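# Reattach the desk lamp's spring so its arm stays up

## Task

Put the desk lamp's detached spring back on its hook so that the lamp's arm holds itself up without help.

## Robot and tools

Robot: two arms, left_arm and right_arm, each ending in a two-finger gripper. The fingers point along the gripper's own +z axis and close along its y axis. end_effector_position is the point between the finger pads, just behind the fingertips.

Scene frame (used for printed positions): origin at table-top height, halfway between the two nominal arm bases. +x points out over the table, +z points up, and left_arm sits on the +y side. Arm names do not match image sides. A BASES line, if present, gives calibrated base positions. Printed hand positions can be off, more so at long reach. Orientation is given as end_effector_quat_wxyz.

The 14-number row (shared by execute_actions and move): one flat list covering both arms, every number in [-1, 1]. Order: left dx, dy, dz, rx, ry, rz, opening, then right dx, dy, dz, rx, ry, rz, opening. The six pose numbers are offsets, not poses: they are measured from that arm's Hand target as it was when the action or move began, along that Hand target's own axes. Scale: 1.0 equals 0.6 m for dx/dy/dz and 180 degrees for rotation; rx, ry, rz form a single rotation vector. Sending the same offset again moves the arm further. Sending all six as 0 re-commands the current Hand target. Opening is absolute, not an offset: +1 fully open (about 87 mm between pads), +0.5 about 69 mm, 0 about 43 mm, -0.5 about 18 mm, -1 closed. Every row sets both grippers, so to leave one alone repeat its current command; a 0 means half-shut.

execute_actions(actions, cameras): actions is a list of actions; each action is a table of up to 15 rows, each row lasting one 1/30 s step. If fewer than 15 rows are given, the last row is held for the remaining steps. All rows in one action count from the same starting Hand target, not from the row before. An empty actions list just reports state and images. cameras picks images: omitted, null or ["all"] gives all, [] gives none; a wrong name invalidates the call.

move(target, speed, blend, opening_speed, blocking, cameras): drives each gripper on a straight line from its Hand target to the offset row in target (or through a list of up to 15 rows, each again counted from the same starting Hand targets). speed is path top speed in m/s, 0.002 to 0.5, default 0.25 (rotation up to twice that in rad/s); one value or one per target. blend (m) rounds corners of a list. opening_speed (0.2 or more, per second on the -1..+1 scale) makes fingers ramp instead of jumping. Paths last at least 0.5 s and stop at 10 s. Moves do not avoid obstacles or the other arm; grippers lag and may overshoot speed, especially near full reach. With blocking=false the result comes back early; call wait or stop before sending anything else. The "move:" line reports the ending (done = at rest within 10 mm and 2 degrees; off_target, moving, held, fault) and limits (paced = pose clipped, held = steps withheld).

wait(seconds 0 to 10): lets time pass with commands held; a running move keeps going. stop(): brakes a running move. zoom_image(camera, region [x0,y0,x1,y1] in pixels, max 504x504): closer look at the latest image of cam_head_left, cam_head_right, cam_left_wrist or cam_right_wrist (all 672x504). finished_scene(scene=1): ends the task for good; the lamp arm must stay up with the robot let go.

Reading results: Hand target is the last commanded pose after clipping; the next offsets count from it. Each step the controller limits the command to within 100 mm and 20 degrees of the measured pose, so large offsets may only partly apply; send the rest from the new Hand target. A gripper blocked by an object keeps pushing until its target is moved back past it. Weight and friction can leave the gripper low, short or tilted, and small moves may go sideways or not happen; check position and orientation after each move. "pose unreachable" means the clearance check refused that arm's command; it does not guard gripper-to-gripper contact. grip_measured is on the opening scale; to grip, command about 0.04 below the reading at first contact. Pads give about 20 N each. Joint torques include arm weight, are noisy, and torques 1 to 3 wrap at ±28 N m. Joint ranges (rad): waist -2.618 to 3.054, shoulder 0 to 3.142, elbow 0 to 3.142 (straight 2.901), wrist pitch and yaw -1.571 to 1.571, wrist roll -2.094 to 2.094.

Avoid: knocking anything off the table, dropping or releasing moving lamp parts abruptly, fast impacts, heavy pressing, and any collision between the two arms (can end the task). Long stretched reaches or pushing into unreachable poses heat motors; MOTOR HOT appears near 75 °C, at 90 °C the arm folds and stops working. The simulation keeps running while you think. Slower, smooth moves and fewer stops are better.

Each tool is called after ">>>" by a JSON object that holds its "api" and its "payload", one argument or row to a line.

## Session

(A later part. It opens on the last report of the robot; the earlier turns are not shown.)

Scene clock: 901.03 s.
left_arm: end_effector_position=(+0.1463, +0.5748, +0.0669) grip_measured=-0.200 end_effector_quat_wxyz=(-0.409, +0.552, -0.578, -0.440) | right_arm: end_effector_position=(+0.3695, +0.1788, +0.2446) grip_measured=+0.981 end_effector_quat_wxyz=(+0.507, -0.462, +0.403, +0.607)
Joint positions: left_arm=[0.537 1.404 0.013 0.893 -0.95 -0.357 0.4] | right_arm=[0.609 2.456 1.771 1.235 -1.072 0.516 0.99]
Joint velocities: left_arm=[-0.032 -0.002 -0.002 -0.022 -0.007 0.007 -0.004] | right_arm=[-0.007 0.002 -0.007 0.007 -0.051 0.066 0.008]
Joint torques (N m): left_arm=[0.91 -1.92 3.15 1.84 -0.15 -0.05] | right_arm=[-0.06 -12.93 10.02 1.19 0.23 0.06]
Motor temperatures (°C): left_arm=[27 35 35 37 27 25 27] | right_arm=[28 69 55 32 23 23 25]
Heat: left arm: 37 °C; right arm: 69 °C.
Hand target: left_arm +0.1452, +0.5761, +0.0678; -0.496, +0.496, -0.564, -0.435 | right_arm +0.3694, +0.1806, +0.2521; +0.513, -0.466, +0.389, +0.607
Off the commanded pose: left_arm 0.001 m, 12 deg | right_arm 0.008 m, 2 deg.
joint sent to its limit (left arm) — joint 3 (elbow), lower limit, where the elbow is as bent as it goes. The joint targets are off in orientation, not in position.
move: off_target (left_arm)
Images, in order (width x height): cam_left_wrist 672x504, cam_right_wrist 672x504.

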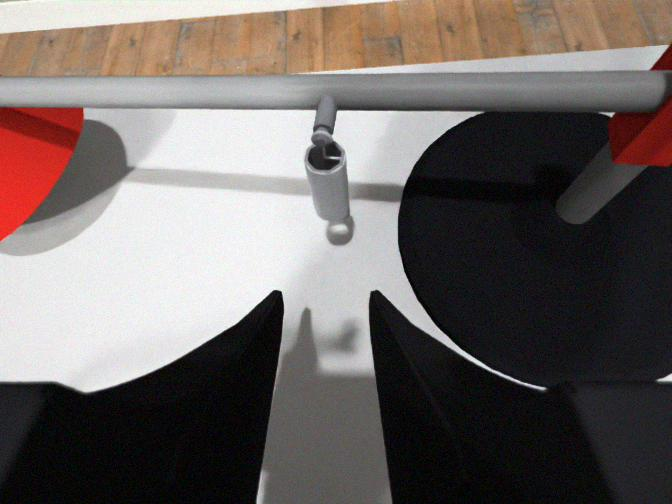

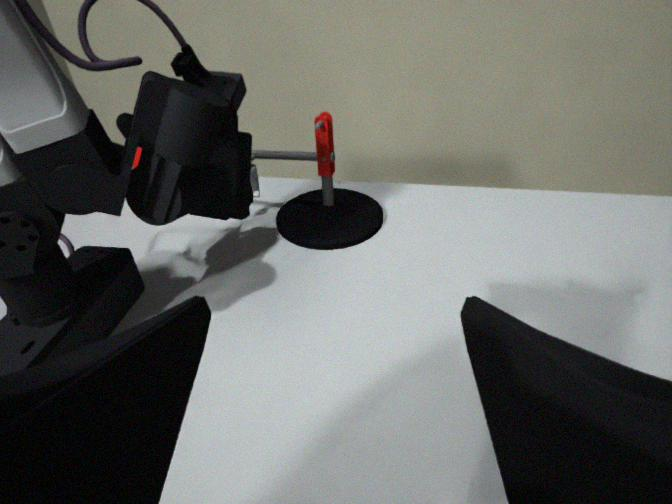

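>>> {"api": "move", "payload": {
  "target": [-0.0144,0.0080,0.0865,0,0,0,-0.2,0,0,0,0,0,0,1],
  "speed": 0.08,
  "cameras": ["cam_left_wrist", "cam_right_wrist"]
}}

>>> {"api": "zoom_image", "payload": {
  "camera": "cam_left_wrist",
  "region": [240, 150, 420, 350]
}}

Scene clock: 931.47 s.
left_arm: end_effector_position=(+0.1448, +0.6249, +0.0656) grip_measured=-0.200 end_effector_quat_wxyz=(+0.463, -0.516, +0.587, +0.419) | right_arm: end_effector_position=(+0.3695, +0.1788, +0.2446) grip_measured=+0.981 end_effector_quat_wxyz=(+0.507, -0.462, +0.403, +0.607)
Joint positions: left_arm=[0.872 1.829 0.013 1.556 -0.531 -0.119 0.4] | right_arm=[0.609 2.456 1.771 1.235 -1.072 0.516 0.99]
Joint velocities: left_arm=[-0.007 -0.012 -0.002 0.007 0.007 -0.051 -0.001] | right_arm=[0.002 -0.002 -0.002 -0.037 -0.037 0.007 0.003]
Joint torques (N m): left_arm=[0.91 -3.08 2.33 2.12 -0.01 -0.04] | right_arm=[-0.05 -12.94 9.99 1.19 0.22 0.06]
Motor temperatures (°C): left_arm=[27 33 35 38 27 25 27] | right_arm=[28 69 55 32 23 23 25]
Heat: left arm: 38 °C; right arm: 69 °C.
Hand target: left_arm +0.1460, +0.6294, +0.0698; +0.497, -0.494, +0.565, +0.436 | right_arm +0.3694, +0.1806, +0.2521; +0.513, -0.466, +0.389, +0.607
Off the commanded pose: left_arm 0.006 m, 5 deg | right_arm 0.008 m, 2 deg.
joint sent to its limit (left arm) — joint 4 (wrist pitch), upper limit. The joint targets are off in orientation, not in position.
move: off_target (left_arm)
Images, in order (width x height): cam_left_wrist 672x504, cam_right_wrist 672x504.

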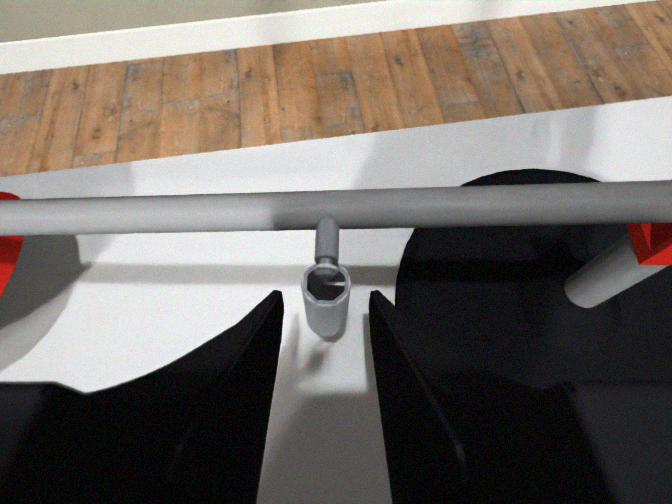

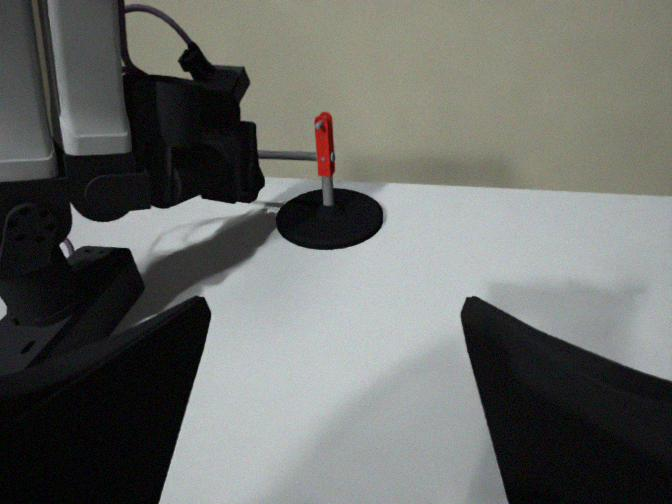

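Scaled by 2.520 from the camera's 672x504 image, which has a finer 960x720 frame.

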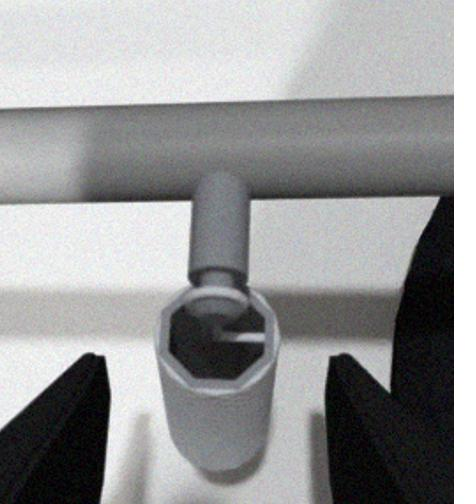

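>>> {"api": "move", "payload": {
  "target": [0,0,0,0,0,0,-0.66,0,0,0,0,0,0,1],
  "opening_speed": 0.3,
  "cameras": ["cam_left_wrist", "cam_right_wrist"]
}}

>>> {"api": "zoom_image", "payload": {
  "camera": "cam_left_wrist",
  "region": [240, 150, 420, 350]
}}

Scene clock: 937.27 s.
left_arm: end_effector_position=(+0.1451, +0.6249, +0.0656) grip_measured=-0.576 end_effector_quat_wxyz=(+0.463, -0.515, +0.588, +0.418) | right_arm: end_effector_position=(+0.3695, +0.1788, +0.2446) grip_measured=+0.981 end_effector_quat_wxyz=(+0.507, -0.462, +0.403, +0.607)
Joint positions: left_arm=[0.872 1.829 0.013 1.557 -0.529 -0.118 0.212] | right_arm=[0.609 2.456 1.771 1.235 -1.072 0.516 0.99]
Joint velocities: left_arm=[-0.002 0.007 0.002 0.007 0.037 -0.037 -0.002] | right_arm=[-0.002 -0.002 0.007 -0.081 0.051 -0.066 -0.013]
Joint torques (N m): left_arm=[0.92 -3.1 2.32 2.11 -0.02 -0.04] | right_arm=[-0.06 -12.93 9.99 1.19 0.22 0.07]
Motor temperatures (°C): left_arm=[27 33 35 38 27 25 27] | right_arm=[28 69 55 32 23 23 25]
Heat: left arm: 38 °C; right arm: 69 °C.
Hand target: left_arm +0.1460, +0.6294, +0.0698; +0.497, -0.494, +0.565, +0.436 | right_arm +0.3694, +0.1806, +0.2521; +0.513, -0.466, +0.389, +0.607
Off the commanded pose: left_arm 0.006 m, 6 deg | right_arm 0.008 m, 2 deg.
joint sent to its limit (left arm) — joint 4 (wrist pitch), upper limit. The joint targets are off in orientation, not in position.
move: off_target (left_arm)
Images, in order (width x height): cam_left_wrist 672x504, cam_right_wrist 672x504.

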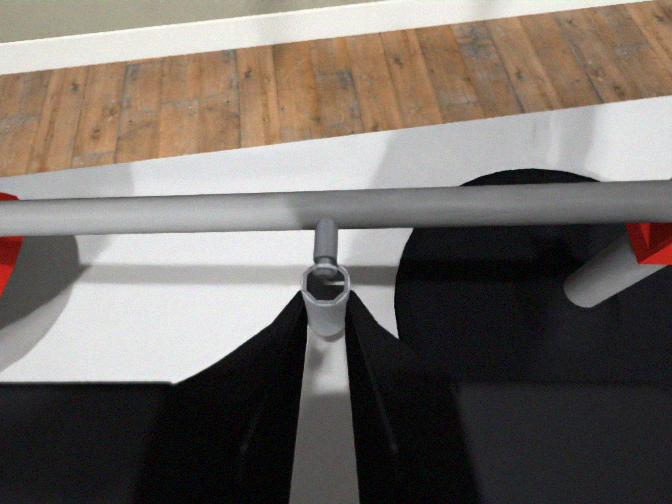

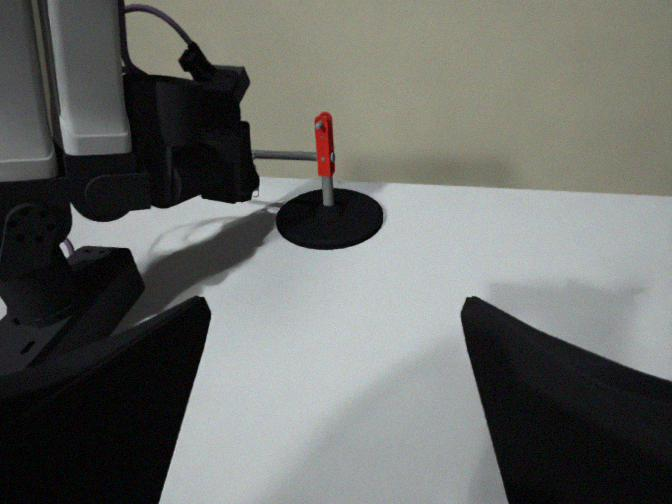

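Scaled by 2.520 from the camera's 672x504 image, which has a finer 960x720 frame.

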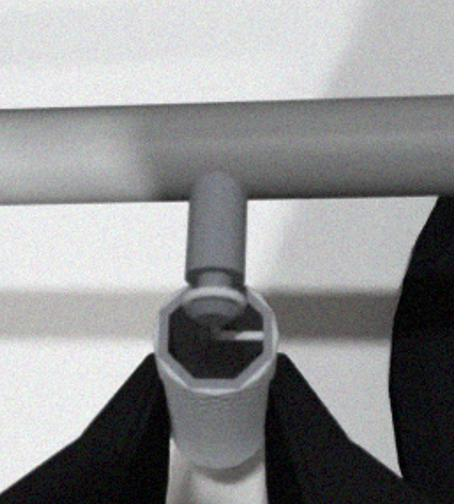

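>>> {"api": "zoom_image", "payload": {
  "camera": "cam_right_wrist",
  "region": [220, 130, 310, 220]
}}

Scaled by 5.600 from the camera's 672x504 image, which has a finer 960x720 frame.

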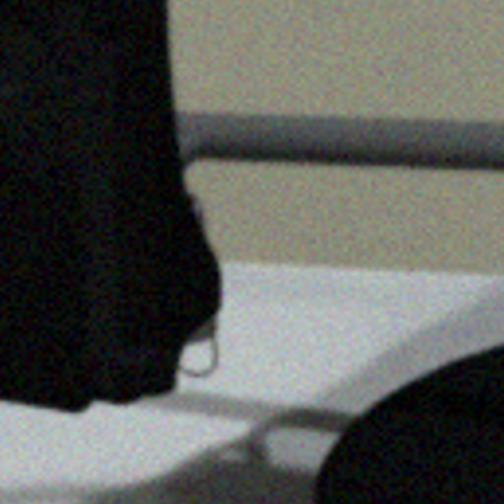

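>>> {"api": "move", "payload": {
  "target": [-0.0123,-0.0343,-0.0012,0,0,-0.2222,-0.68,0,0,0,0,0,0,1],
  "speed": 0.15,
  "cameras": ["cam_left_wrist", "cam_right_wrist"]
}}

>>> {"api": "zoom_image", "payload": {
  "camera": "cam_left_wrist",
  "region": [240, 150, 420, 350]
}}

>>> {"api": "zoom_image", "payload": {
  "camera": "cam_right_wrist",
  "region": [220, 90, 350, 220]
}}

Scene clock: 962.70 s.
left_arm: end_effector_position=(+0.1668, +0.6268, +0.0744) grip_measured=-0.576 end_effector_quat_wxyz=(-0.575, +0.683, -0.380, -0.241) | right_arm: end_effector_position=(+0.3695, +0.1788, +0.2446) grip_measured=+0.981 end_effector_quat_wxyz=(+0.507, -0.462, +0.403, +0.607)
Joint positions: left_arm=[0.901 1.829 0.013 1.559 -0.507 -0.793 0.212] | right_arm=[0.609 2.456 1.771 1.235 -1.072 0.516 0.99]
Joint velocities: left_arm=[0.007 -0.012 0.007 -0.037 -0.066 -0.007 0.011] | right_arm=[-0.002 -0.007 -0.007 -0.022 0.081 -0.066 0.003]
Joint torques (N m): left_arm=[0.06 -3.37 1.36 2.06 -0.12 -0.13] | right_arm=[-0.09 -12.92 9.99 1.19 0.23 0.06]
Motor temperatures (°C): left_arm=[27 33 35 39 27 25 28] | right_arm=[28 70 55 32 23 23 25]
Heat: left arm: 39 °C; right arm: 70 °C.
Hand target: left_arm +0.1664, +0.6269, +0.0772; -0.616, +0.657, -0.361, -0.240 | right_arm +0.3694, +0.1806, +0.2521; +0.513, -0.466, +0.389, +0.607
Off the commanded pose: left_arm 0.003 m, 6 deg | right_arm 0.008 m, 2 deg.
joint sent to its limit (left arm) — joint 3 (elbow), lower limit, where the elbow is as bent as it goes; joint 4 (wrist pitch), upper limit. The joint targets are off in orientation, not in position.
move: off_target (left_arm)
Images, in order (width x height): cam_left_wrist 672x504, cam_right_wrist 672x504.

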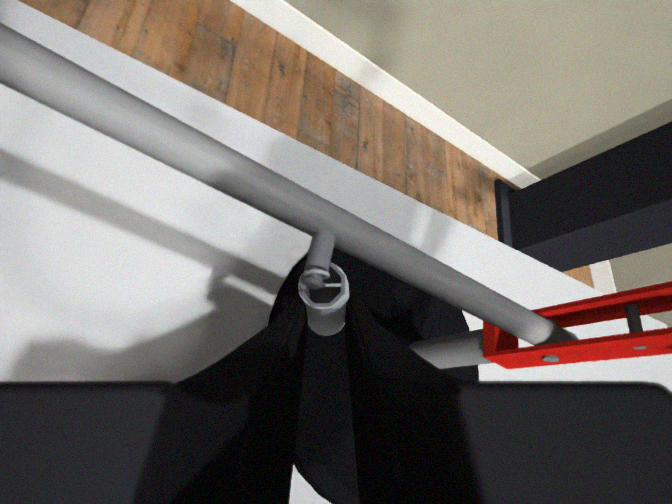

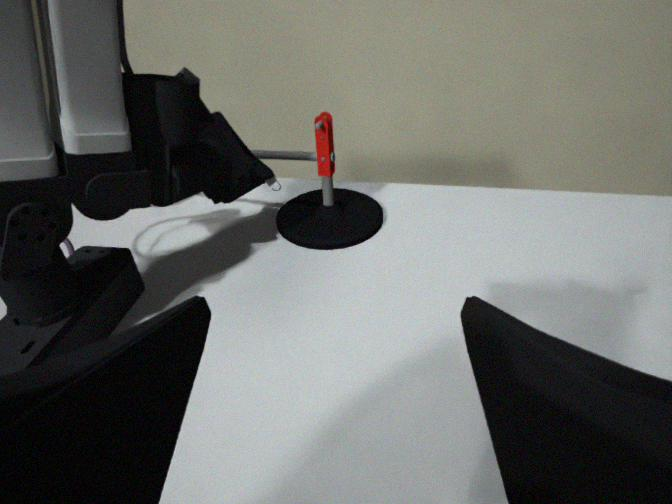

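Scaled by 2.520 from the camera's 672x504 image, which has a finer 960x720 frame.

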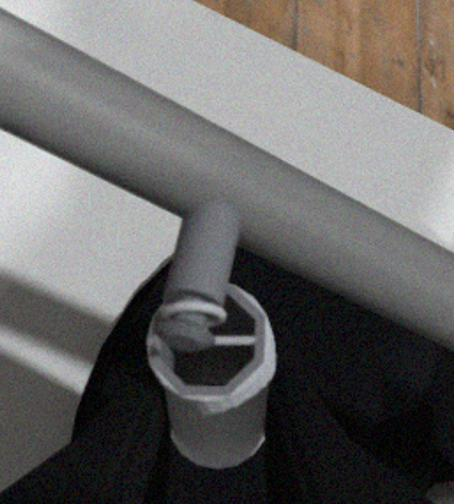

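Scaled by 3.877 from the camera's 672x504 image, which has a finer 960x720 frame.

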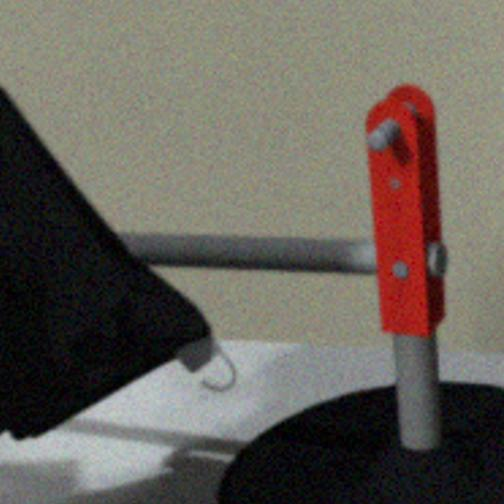

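>>> {"api": "zoom_image", "payload": {
  "camera": "cam_right_wrist",
  "region": [255, 165, 295, 205]
}}

Scaled by 12.600 from the camera's 672x504 image, which has a finer 960x720 frame.

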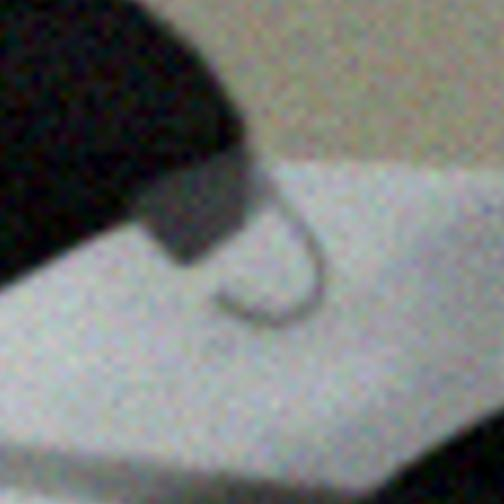

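>>> {"api": "move", "payload": {
  "target": [-0.01175,-0.0340,-0.0068,0,0,-0.2222,-0.68,0,0,0,0,0,0,1],
  "speed": 0.15,
  "cameras": ["cam_left_wrist", "cam_right_wrist"]
}}

>>> {"api": "zoom_image", "payload": {
  "camera": "cam_left_wrist",
  "region": [240, 150, 420, 350]
}}

>>> {"api": "zoom_image", "payload": {
  "camera": "cam_right_wrist",
  "region": [250, 100, 350, 200]
}}

Scene clock: 1009.80 s.
left_arm: end_effector_position=(+0.1765, +0.6264, +0.0906) grip_measured=-0.576 end_effector_quat_wxyz=(-0.614, +0.780, -0.104, -0.061) | right_arm: end_effector_position=(+0.3695, +0.1788, +0.2446) grip_measured=+0.981 end_effector_quat_wxyz=(+0.507, -0.462, +0.403, +0.607)
Joint positions: left_arm=[0.837 1.829 0.012 1.514 -0.639 -1.523 0.212] | right_arm=[0.609 2.456 1.771 1.235 -1.072 0.516 0.99]
Joint velocities: left_arm=[0.012 -0.002 -0.007 -0.037 0.022 0.022 -0.011] | right_arm=[-0.017 0.012 -0.002 0.007 0.007 -0.066 -0.003]
Joint torques (N m): left_arm=[-0.73 -3.77 1.32 1.96 -0.15 -0.13] | right_arm=[-0.09 -12.92 10 1.19 0.22 0.06]
Motor temperatures (°C): left_arm=[27 33 34 40 27 25 28] | right_arm=[28 70 55 32 23 23 25]
Heat: left arm: 40 °C; right arm: 70 °C.
Hand target: left_arm +0.1774, +0.6237, +0.0959; -0.661, +0.741, -0.115, -0.015 | right_arm +0.3694, +0.1806, +0.2521; +0.513, -0.466, +0.389, +0.607
Off the commanded pose: left_arm 0.006 m, 9 deg | right_arm 0.008 m, 2 deg.
joint sent to its limit (left arm) — joint 3 (elbow), lower limit, where the elbow is as bent as it goes. The joint targets are off in orientation, not in position.
move: off_target (left_arm)
Images, in order (width x height): cam_left_wrist 672x504, cam_right_wrist 672x504.

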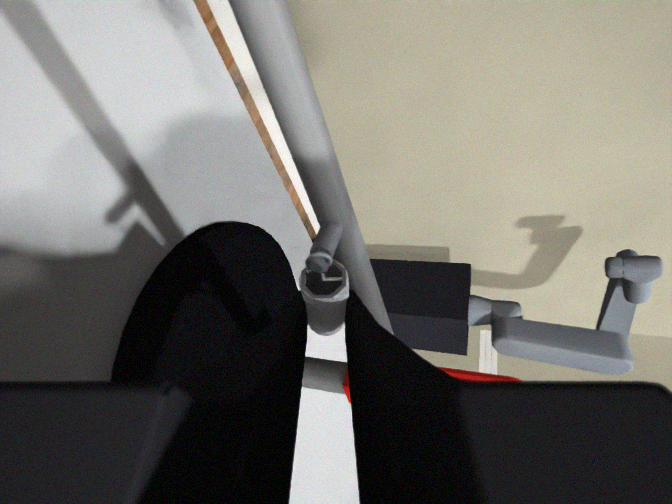

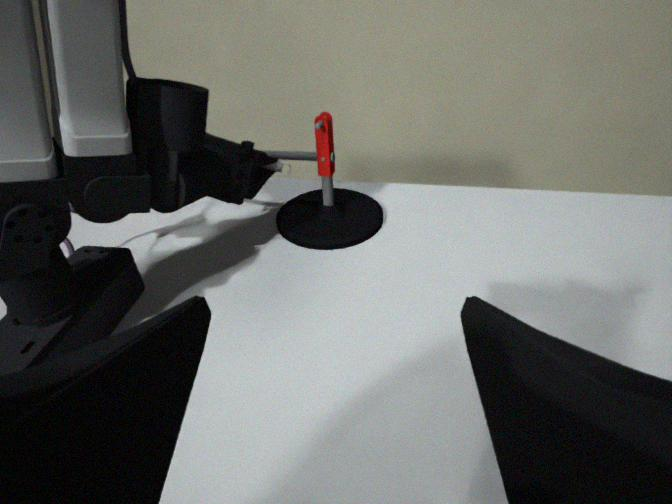

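Scaled by 2.520 from the camera's 672x504 image, which has a finer 960x720 frame.

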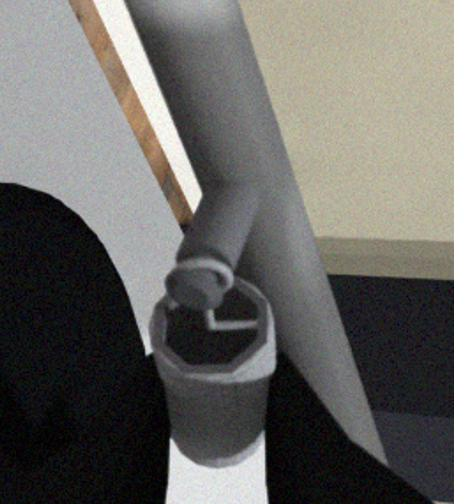

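Scaled by 5.040 from the camera's 672x504 image, which has a finer 960x720 frame.

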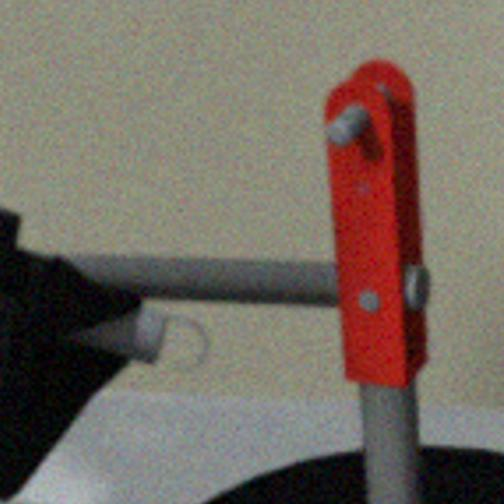

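>>> {"api": "move", "payload": {
  "target": [0,0,0,0,0,0,-0.68,-0.0795,0.1933,-0.2240,0,0,0,1],
  "speed": 0.25,
  "cameras": ["cam_right_wrist"]
}}

>>> {"api": "zoom_image", "payload": {
  "camera": "cam_right_wrist",
  "region": [320, 80, 440, 200]
}}

Scene clock: 1024.03 s.
left_arm: end_effector_position=(+0.1765, +0.6263, +0.0903) grip_measured=-0.576 end_effector_quat_wxyz=(-0.614, +0.780, -0.104, -0.061) | right_arm: end_effector_position=(+0.2834, +0.0234, +0.2576) grip_measured=+0.981 end_effector_quat_wxyz=(+0.502, -0.476, +0.432, +0.578)
Joint positions: left_arm=[0.837 1.832 0.012 1.516 -0.64 -1.525 0.212] | right_arm=[0.392 1.914 0.954 1.568 -1.262 0.607 0.99]
Joint velocities: left_arm=[-0.002 -0.012 -0.007 -0.022 -0.022 0.051 0.011] | right_arm=[-0.022 -0.002 0.002 -0.022 0.022 -0.095 -0.024]
Joint torques (N m): left_arm=[-0.85 -3.75 1.29 1.97 -0.19 -0.11] | right_arm=[-0.7 -10.88 4.97 1 0.28 0.05]
Motor temperatures (°C): left_arm=[27 33 34 40 27 25 28] | right_arm=[28 70 55 32 23 23 25]
Heat: left arm: 40 °C; right arm: 70 °C.
Hand target: left_arm +0.1774, +0.6237, +0.0959; -0.661, +0.741, -0.115, -0.015 | right_arm +0.2801, +0.0197, +0.2634; +0.513, -0.465, +0.388, +0.608
Off the commanded pose: left_arm 0.006 m, 9 deg | right_arm 0.007 m, 6 deg.
joint sent to its limit (left arm) — joint 3 (elbow), lower limit, where the elbow is as bent as it goes. The joint targets are off in orientation, not in position.
joint sent to its limit (right arm) — joint 4 (wrist pitch), upper limit. The joint targets are off in orientation, not in position.
move: off_target (left_arm, right_arm)
Images, in order (width x height): cam_right_wrist 672x504.

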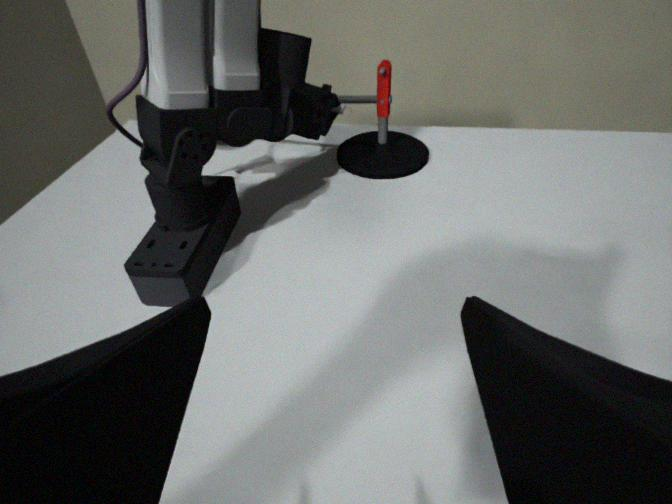

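Scaled by 4.200 from the camera's 672x504 image, which has a finer 960x720 frame.

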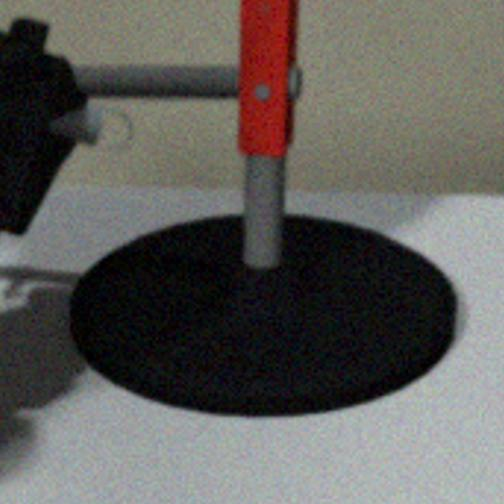

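>>> {"api": "move", "payload": {
  "target": [0.0313,-0.0385,-0.0092,0,0,0,-0.70,0,0,0,0,0,0,1],
  "speed": 0.06,
  "cameras": ["cam_left_wrist", "cam_right_wrist"]
}}

>>> {"api": "zoom_image", "payload": {
  "camera": "cam_left_wrist",
  "region": [240, 150, 420, 350]
}}

>>> {"api": "zoom_image", "payload": {
  "camera": "cam_right_wrist",
  "region": [310, 45, 420, 155]
}}

Scene clock: 1035.40 s.
left_arm: end_effector_position=(+0.1785, +0.6232, +0.0969) grip_measured=-0.576 end_effector_quat_wxyz=(-0.624, +0.771, -0.098, -0.077) | right_arm: end_effector_position=(+0.2833, +0.0234, +0.2575) grip_measured=+0.981 end_effector_quat_wxyz=(+0.502, -0.476, +0.432, +0.578)
Joint positions: left_arm=[0.778 1.823 0.012 1.526 -0.731 -1.513 0.212] | right_arm=[0.392 1.914 0.954 1.568 -1.263 0.607 0.99]
Joint velocities: left_arm=[-0.002 -0.007 0.007 0.022 -0.022 0.007 0.002] | right_arm=[-0.007 -0.012 -0.002 -0.007 -0.037 -0.037 0.008]
Joint torques (N m): left_arm=[-2.43 -5.71 1.32 2.27 0.47 -0.04] | right_arm=[-0.72 -10.89 4.97 1 0.28 0.05]
Motor temperatures (°C): left_arm=[27 33 33 40 27 25 28] | right_arm=[28 67 54 31 23 23 25]
Heat: left arm: 40 °C; right arm: 67 °C.
Hand target: left_arm +0.1999, +0.6176, +0.1157; -0.661, +0.742, -0.115, -0.015 | right_arm +0.2800, +0.0196, +0.2633; +0.513, -0.465, +0.388, +0.608
Off the commanded pose: left_arm 0.029 m, 9 deg | right_arm 0.008 m, 6 deg.
joint sent to its limit (left arm) — joint 3 (elbow), lower limit, where the elbow is as bent as it goes; joint 4 (wrist pitch), upper limit. The joint targets are off in orientation, not in position.
joint sent to its limit (right arm) — joint 4 (wrist pitch), upper limit. The joint targets are off in orientation, not in position.
move: off_target (left_arm, right_arm)
Images, in order (width x height): cam_left_wrist 672x504, cam_right_wrist 672x504.

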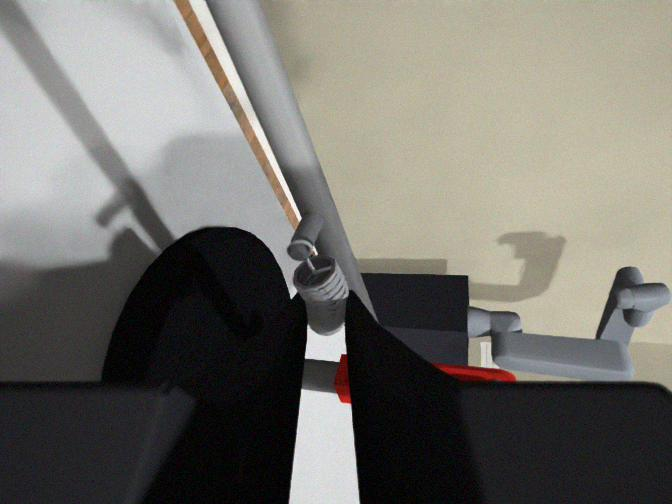

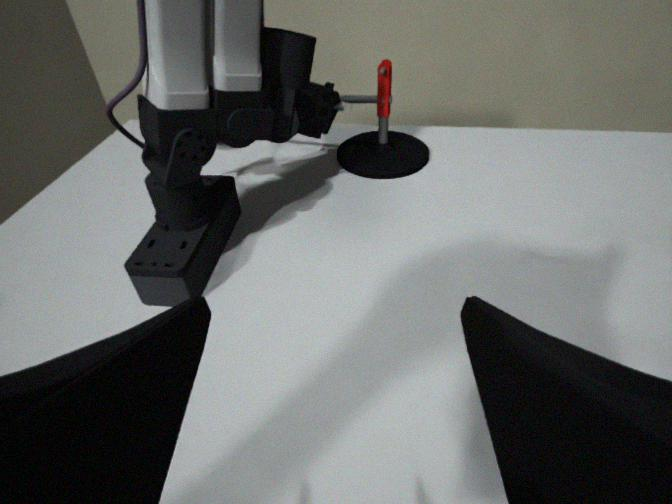

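Scaled by 2.520 from the camera's 672x504 image, which has a finer 960x720 frame.

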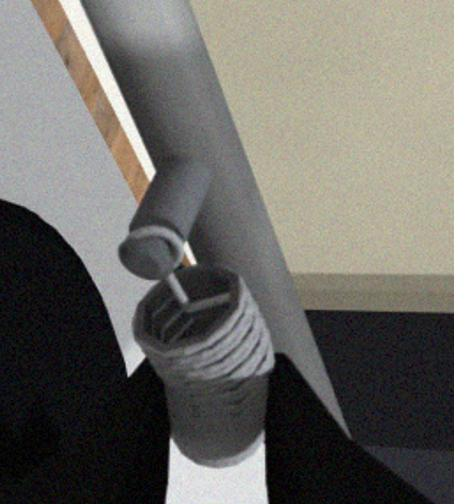

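Scaled by 4.582 from the camera's 672x504 image, which has a finer 960x720 frame.

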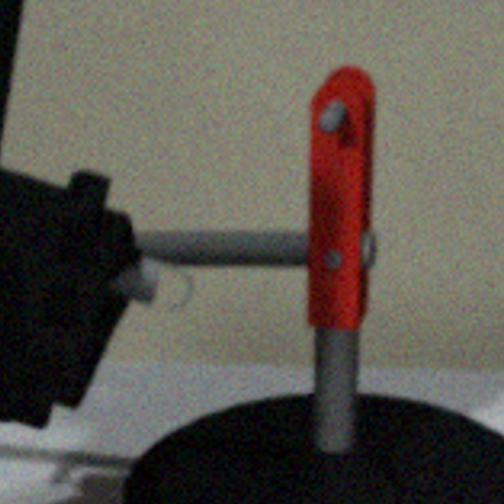

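>>> {"api": "move", "payload": {
  "target": [-0.0383,-0.0248,-0.006,0,0,-0.1111,-0.72,0,0,0,0,0,0,1],
  "speed": 0.08,
  "cameras": ["cam_left_wrist", "cam_right_wrist"]
}}

>>> {"api": "zoom_image", "payload": {
  "camera": "cam_left_wrist",
  "region": [240, 150, 420, 350]
}}

>>> {"api": "zoom_image", "payload": {
  "camera": "cam_right_wrist",
  "region": [310, 45, 420, 155]
}}

Scene clock: 1086.87 s.
left_arm: end_effector_position=(+0.1717, +0.6181, +0.1139) grip_measured=-0.576 end_effector_quat_wxyz=(-0.591, +0.806, +0.016, +0.026) | right_arm: end_effector_position=(+0.2833, +0.0234, +0.2575) grip_measured=+0.981 end_effector_quat_wxyz=(+0.502, -0.476, +0.432, +0.578)
Joint positions: left_arm=[0.821 1.39 0.013 0.99 -0.651 -1.877 0.212] | right_arm=[0.392 1.914 0.954 1.568 -1.263 0.607 0.99]
Joint velocities: left_arm=[-0.002 -0.002 -0.017 -0.11 -0.007 -0.022 0.008] | right_arm=[-0.007 0.012 0.007 -0.037 -0.007 -0.037 0.003]
Joint torques (N m): left_arm=[0.08 -4.37 3.29 2.42 0.15 -0.15] | right_arm=[-0.72 -10.86 4.96 1 0.28 0.05]
Motor temperatures (°C): left_arm=[28 34 33 40 27 25 28] | right_arm=[28 62 50 30 23 23 25]
Heat: left arm: 40 °C; right arm: 62 °C.
Hand target: left_arm +0.1800, +0.6193, +0.1362; -0.653, +0.750, +0.016, +0.100 | right_arm +0.2801, +0.0196, +0.2634; +0.513, -0.465, +0.388, +0.608
Off the commanded pose: left_arm 0.022 m, 13 deg | right_arm 0.008 m, 6 deg.
joint sent to its limit (left arm) — joint 3 (elbow), lower limit, where the elbow is as bent as it goes. The joint targets are off in orientation, not in position.
joint sent to its limit (right arm) — joint 4 (wrist pitch), upper limit. The joint targets are off in orientation, not in position.
move: off_target (left_arm, right_arm)
Images, in order (width x height): cam_left_wrist 672x504, cam_right_wrist 672x504.

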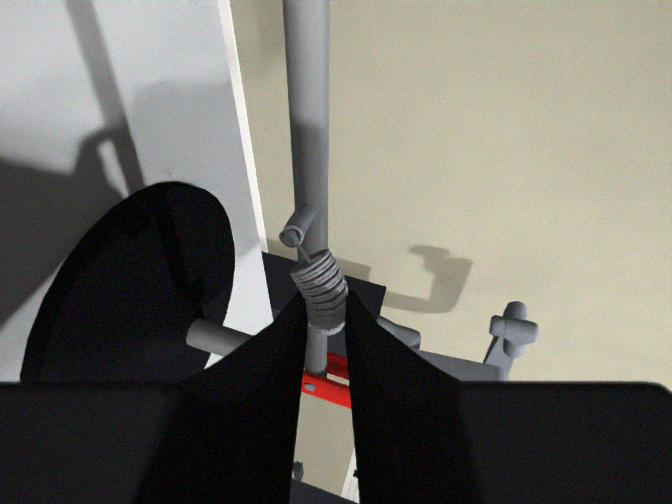

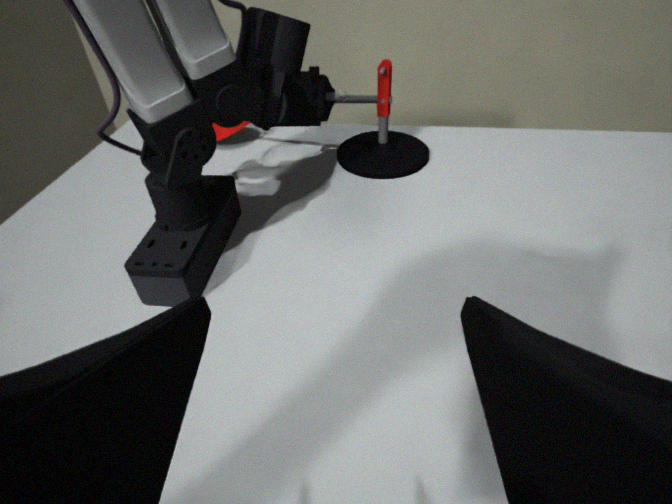

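Scaled by 2.520 from the camera's 672x504 image, which has a finer 960x720 frame.

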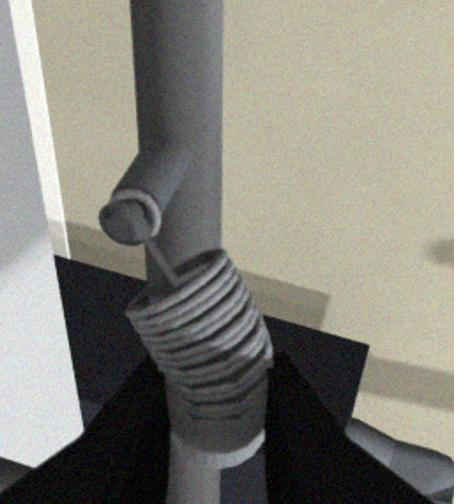

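Scaled by 4.582 from the camera's 672x504 image, which has a finer 960x720 frame.

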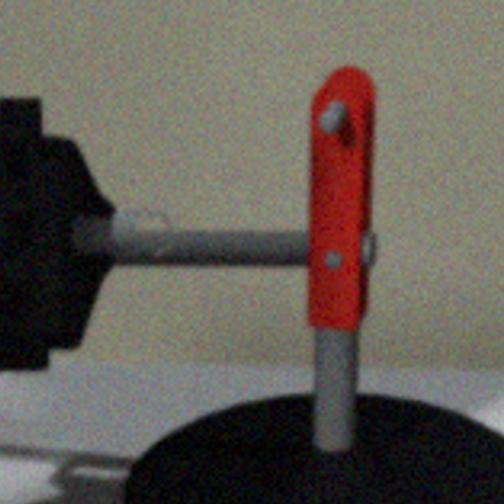

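>>> {"api": "move", "payload": {
  "target": [0.0055,-0.0488,-0.0102,0,0,-0.0278,-0.72,0,0,0,0,0,0,1],
  "speed": 0.06,
  "cameras": ["cam_left_wrist", "cam_right_wrist"]
}}

>>> {"api": "zoom_image", "payload": {
  "camera": "cam_left_wrist",
  "region": [240, 150, 420, 350]
}}

>>> {"api": "zoom_image", "payload": {
  "camera": "cam_right_wrist",
  "region": [310, 45, 420, 155]
}}

Scene clock: 1102.40 s.
left_arm: end_effector_position=(+0.1693, +0.6127, +0.1236) grip_measured=-0.576 end_effector_quat_wxyz=(-0.580, +0.813, +0.022, +0.055) | right_arm: end_effector_position=(+0.2833, +0.0234, +0.2575) grip_measured=+0.981 end_effector_quat_wxyz=(+0.502, -0.476, +0.432, +0.578)
Joint positions: left_arm=[0.859 1.173 0.014 0.767 -0.569 -1.912 0.212] | right_arm=[0.392 1.914 0.954 1.568 -1.263 0.607 0.99]
Joint velocities: left_arm=[-0.007 -0.012 -0.007 -0.037 -0.037 0.139 -0.005] | right_arm=[0.002 0.007 0.007 -0.022 0.007 -0.007 0.024]
Joint torques (N m): left_arm=[0.21 -4.33 4.14 3.16 0.08 -0.24] | right_arm=[-0.7 -10.86 4.97 1 0.28 0.05]
Motor temperatures (°C): left_arm=[27 34 33 41 27 25 28] | right_arm=[28 61 50 30 23 23 25]
Heat: left arm: 41 °C; right arm: 61 °C.
Hand target: left_arm +0.1781, +0.6170, +0.1669; -0.649, +0.749, +0.048, +0.128 | right_arm +0.2801, +0.0196, +0.2634; +0.513, -0.465, +0.388, +0.608
Off the commanded pose: left_arm 0.044 m, 14 deg | right_arm 0.008 m, 6 deg.
joint sent to its limit (left arm) — joint 3 (elbow), lower limit, where the elbow is as bent as it goes. The joint targets are off in orientation, not in position.
joint sent to its limit (right arm) — joint 4 (wrist pitch), upper limit. The joint targets are off in orientation, not in position.
move: off_target (left_arm, right_arm)
Images, in order (width x height): cam_left_wrist 672x504, cam_right_wrist 672x504.

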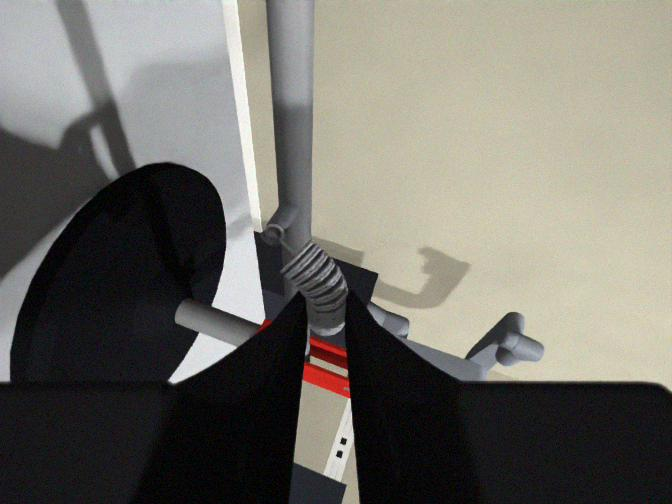

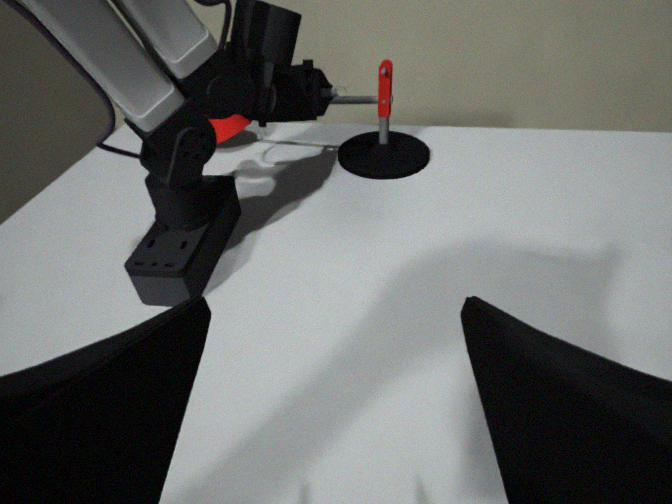

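Scaled by 2.520 from the camera's 672x504 image, which has a finer 960x720 frame.

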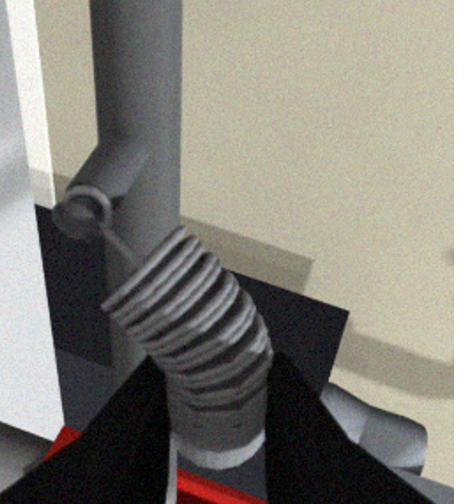

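Scaled by 4.582 from the camera's 672x504 image, which has a finer 960x720 frame.

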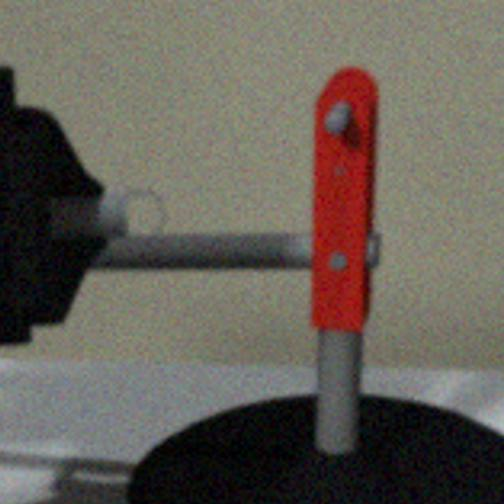

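>>> {"api": "move", "payload": {
  "target": [0.0258,-0.049,-0.012,0,0,-0.0167,-0.74,0,0,0,0,0,0,1],
  "speed": 0.06,
  "cameras": ["cam_left_wrist", "cam_right_wrist"]
}}

>>> {"api": "zoom_image", "payload": {
  "camera": "cam_left_wrist",
  "region": [240, 150, 420, 350]
}}

>>> {"api": "zoom_image", "payload": {
  "camera": "cam_right_wrist",
  "region": [310, 45, 420, 155]
}}

Scene clock: 1119.90 s.
left_arm: end_effector_position=(+0.1698, +0.6035, +0.1377) grip_measured=-0.576 end_effector_quat_wxyz=(-0.582, +0.809, +0.030, +0.075) | right_arm: end_effector_position=(+0.2833, +0.0234, +0.2575) grip_measured=+0.981 end_effector_quat_wxyz=(+0.502, -0.476, +0.432, +0.578)
Joint positions: left_arm=[0.834 0.97 0.016 0.573 -0.574 -1.95 0.212] | right_arm=[0.392 1.914 0.954 1.568 -1.263 0.607 0.99]
Joint velocities: left_arm=[-0.007 0.007 -0.007 -0.022 -0.037 -0.007 -0.014] | right_arm=[-0.002 0.012 -0.007 -0.037 0.007 0.081 -0.018]
Joint torques (N m): left_arm=[-1.36 -3.54 7.77 3.27 -0.13 -0.25] | right_arm=[-0.72 -10.89 4.97 1.01 0.28 0.05]
Motor temperatures (°C): left_arm=[27 34 34 45 27 25 28] | right_arm=[28 61 49 30 23 23 25]
Heat: left arm: 45 °C; right arm: 61 °C.
Hand target: left_arm +0.1855, +0.6127, +0.2002; -0.645, +0.747, +0.067, +0.145 | right_arm +0.2801, +0.0196, +0.2634; +0.513, -0.465, +0.388, +0.608
Off the commanded pose: left_arm 0.065 m, 14 deg | right_arm 0.008 m, 6 deg.
joint sent to its limit (right arm) — joint 4 (wrist pitch), upper limit. The joint targets are off in orientation, not in position.
move: off_target (left_arm, right_arm)
Images, in order (width x height): cam_left_wrist 672x504, cam_right_wrist 672x504.

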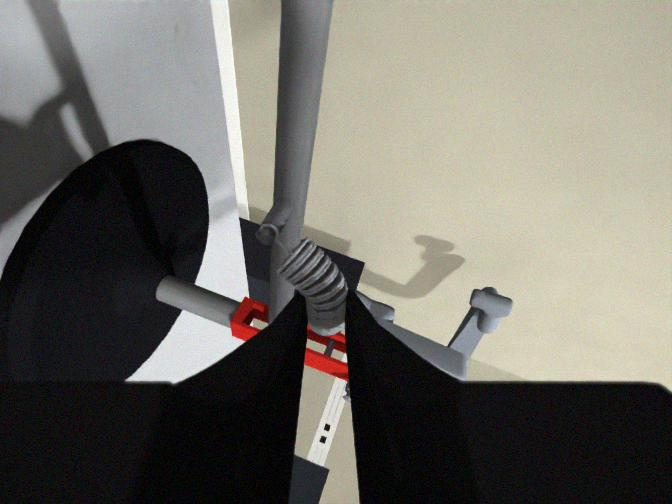

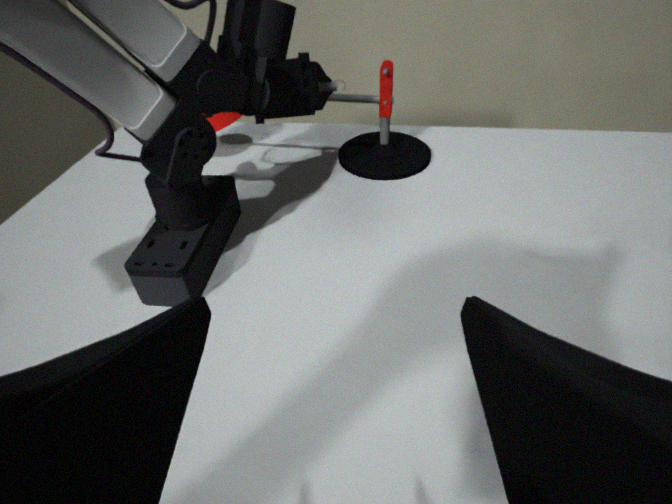

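Scaled by 2.520 from the camera's 672x504 image, which has a finer 960x720 frame.

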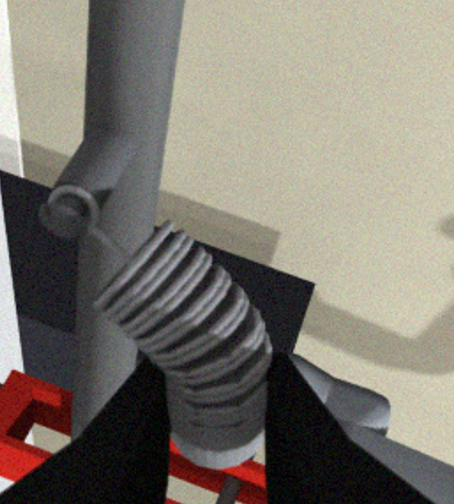

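Scaled by 4.582 from the camera's 672x504 image, which has a finer 960x720 frame.

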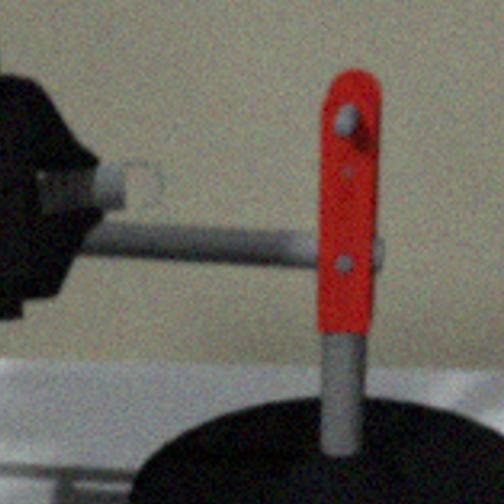

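>>> {"api": "move", "payload": {
  "target": [0.0232,-0.032,0.0308,0,0,0,-0.76,0,0,0,0,0,0,1],
  "speed": 0.06,
  "cameras": ["cam_left_wrist", "cam_right_wrist"]
}}

>>> {"api": "zoom_image", "payload": {
  "camera": "cam_left_wrist",
  "region": [240, 150, 420, 350]
}}

>>> {"api": "zoom_image", "payload": {
  "camera": "cam_right_wrist",
  "region": [310, 45, 420, 155]
}}

Scene clock: 1129.93 s.
left_arm: end_effector_position=(+0.1725, +0.6067, +0.1407) grip_measured=-0.576 end_effector_quat_wxyz=(-0.569, +0.819, +0.024, +0.065) | right_arm: end_effector_position=(+0.2833, +0.0234, +0.2575) grip_measured=+0.981 end_effector_quat_wxyz=(+0.502, -0.476, +0.432, +0.578)
Joint positions: left_arm=[0.836 0.944 0.072 0.452 -0.57 -1.95 0.212] | right_arm=[0.392 1.914 0.954 1.568 -1.263 0.607 0.99]
Joint velocities: left_arm=[0.002 -0.007 0.002 -0.081 0.051 0.022 -0.005] | right_arm=[0.012 -0.012 0.007 0.125 0.095 0.022 -0.024]
Joint torques (N m): left_arm=[0.38 -2.96 11.21 3.38 -0.01 -0.16] | right_arm=[-0.73 -10.89 4.97 1.01 0.28 0.05]
Motor temperatures (°C): left_arm=[27 33 36 48 27 25 29] | right_arm=[28 60 49 30 23 23 25]
Heat: left arm: 48 °C; right arm: 60 °C.
Hand target: left_arm +0.1958, +0.6329, +0.2202; -0.645, +0.747, +0.067, +0.145 | right_arm +0.2801, +0.0196, +0.2634; +0.513, -0.465, +0.388, +0.608
Off the commanded pose: left_arm 0.087 m, 16 deg | right_arm 0.008 m, 6 deg.
joint sent to its limit (right arm) — joint 4 (wrist pitch), upper limit. The joint targets are off in orientation, not in position.
move: off_target (left_arm, right_arm)
Images, in order (width x height): cam_left_wrist 672x504, cam_right_wrist 672x504.

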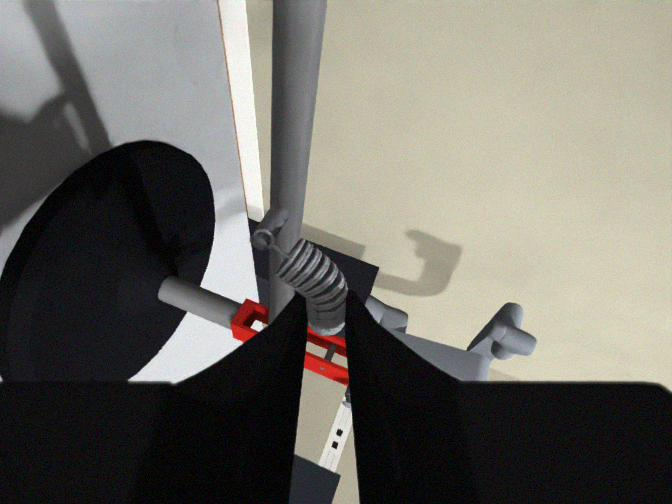

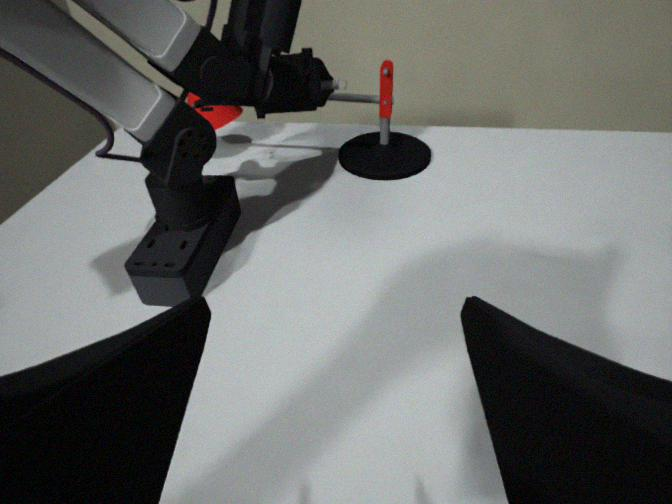

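Scaled by 2.520 from the camera's 672x504 image, which has a finer 960x720 frame.

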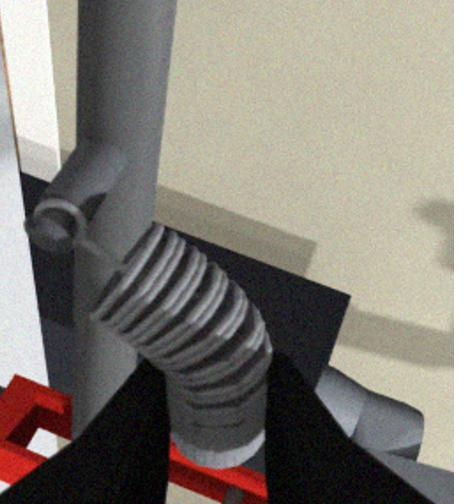

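Scaled by 4.582 from the camera's 672x504 image, which has a finer 960x720 frame.

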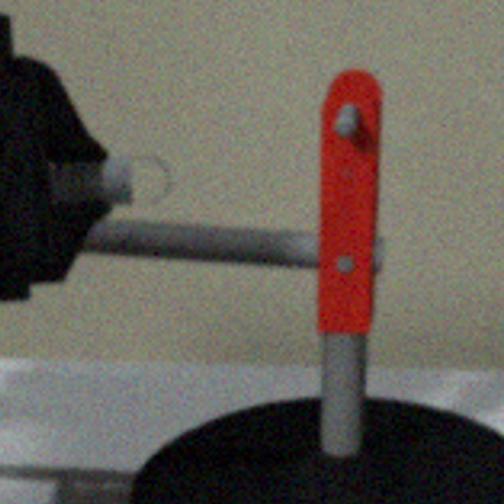

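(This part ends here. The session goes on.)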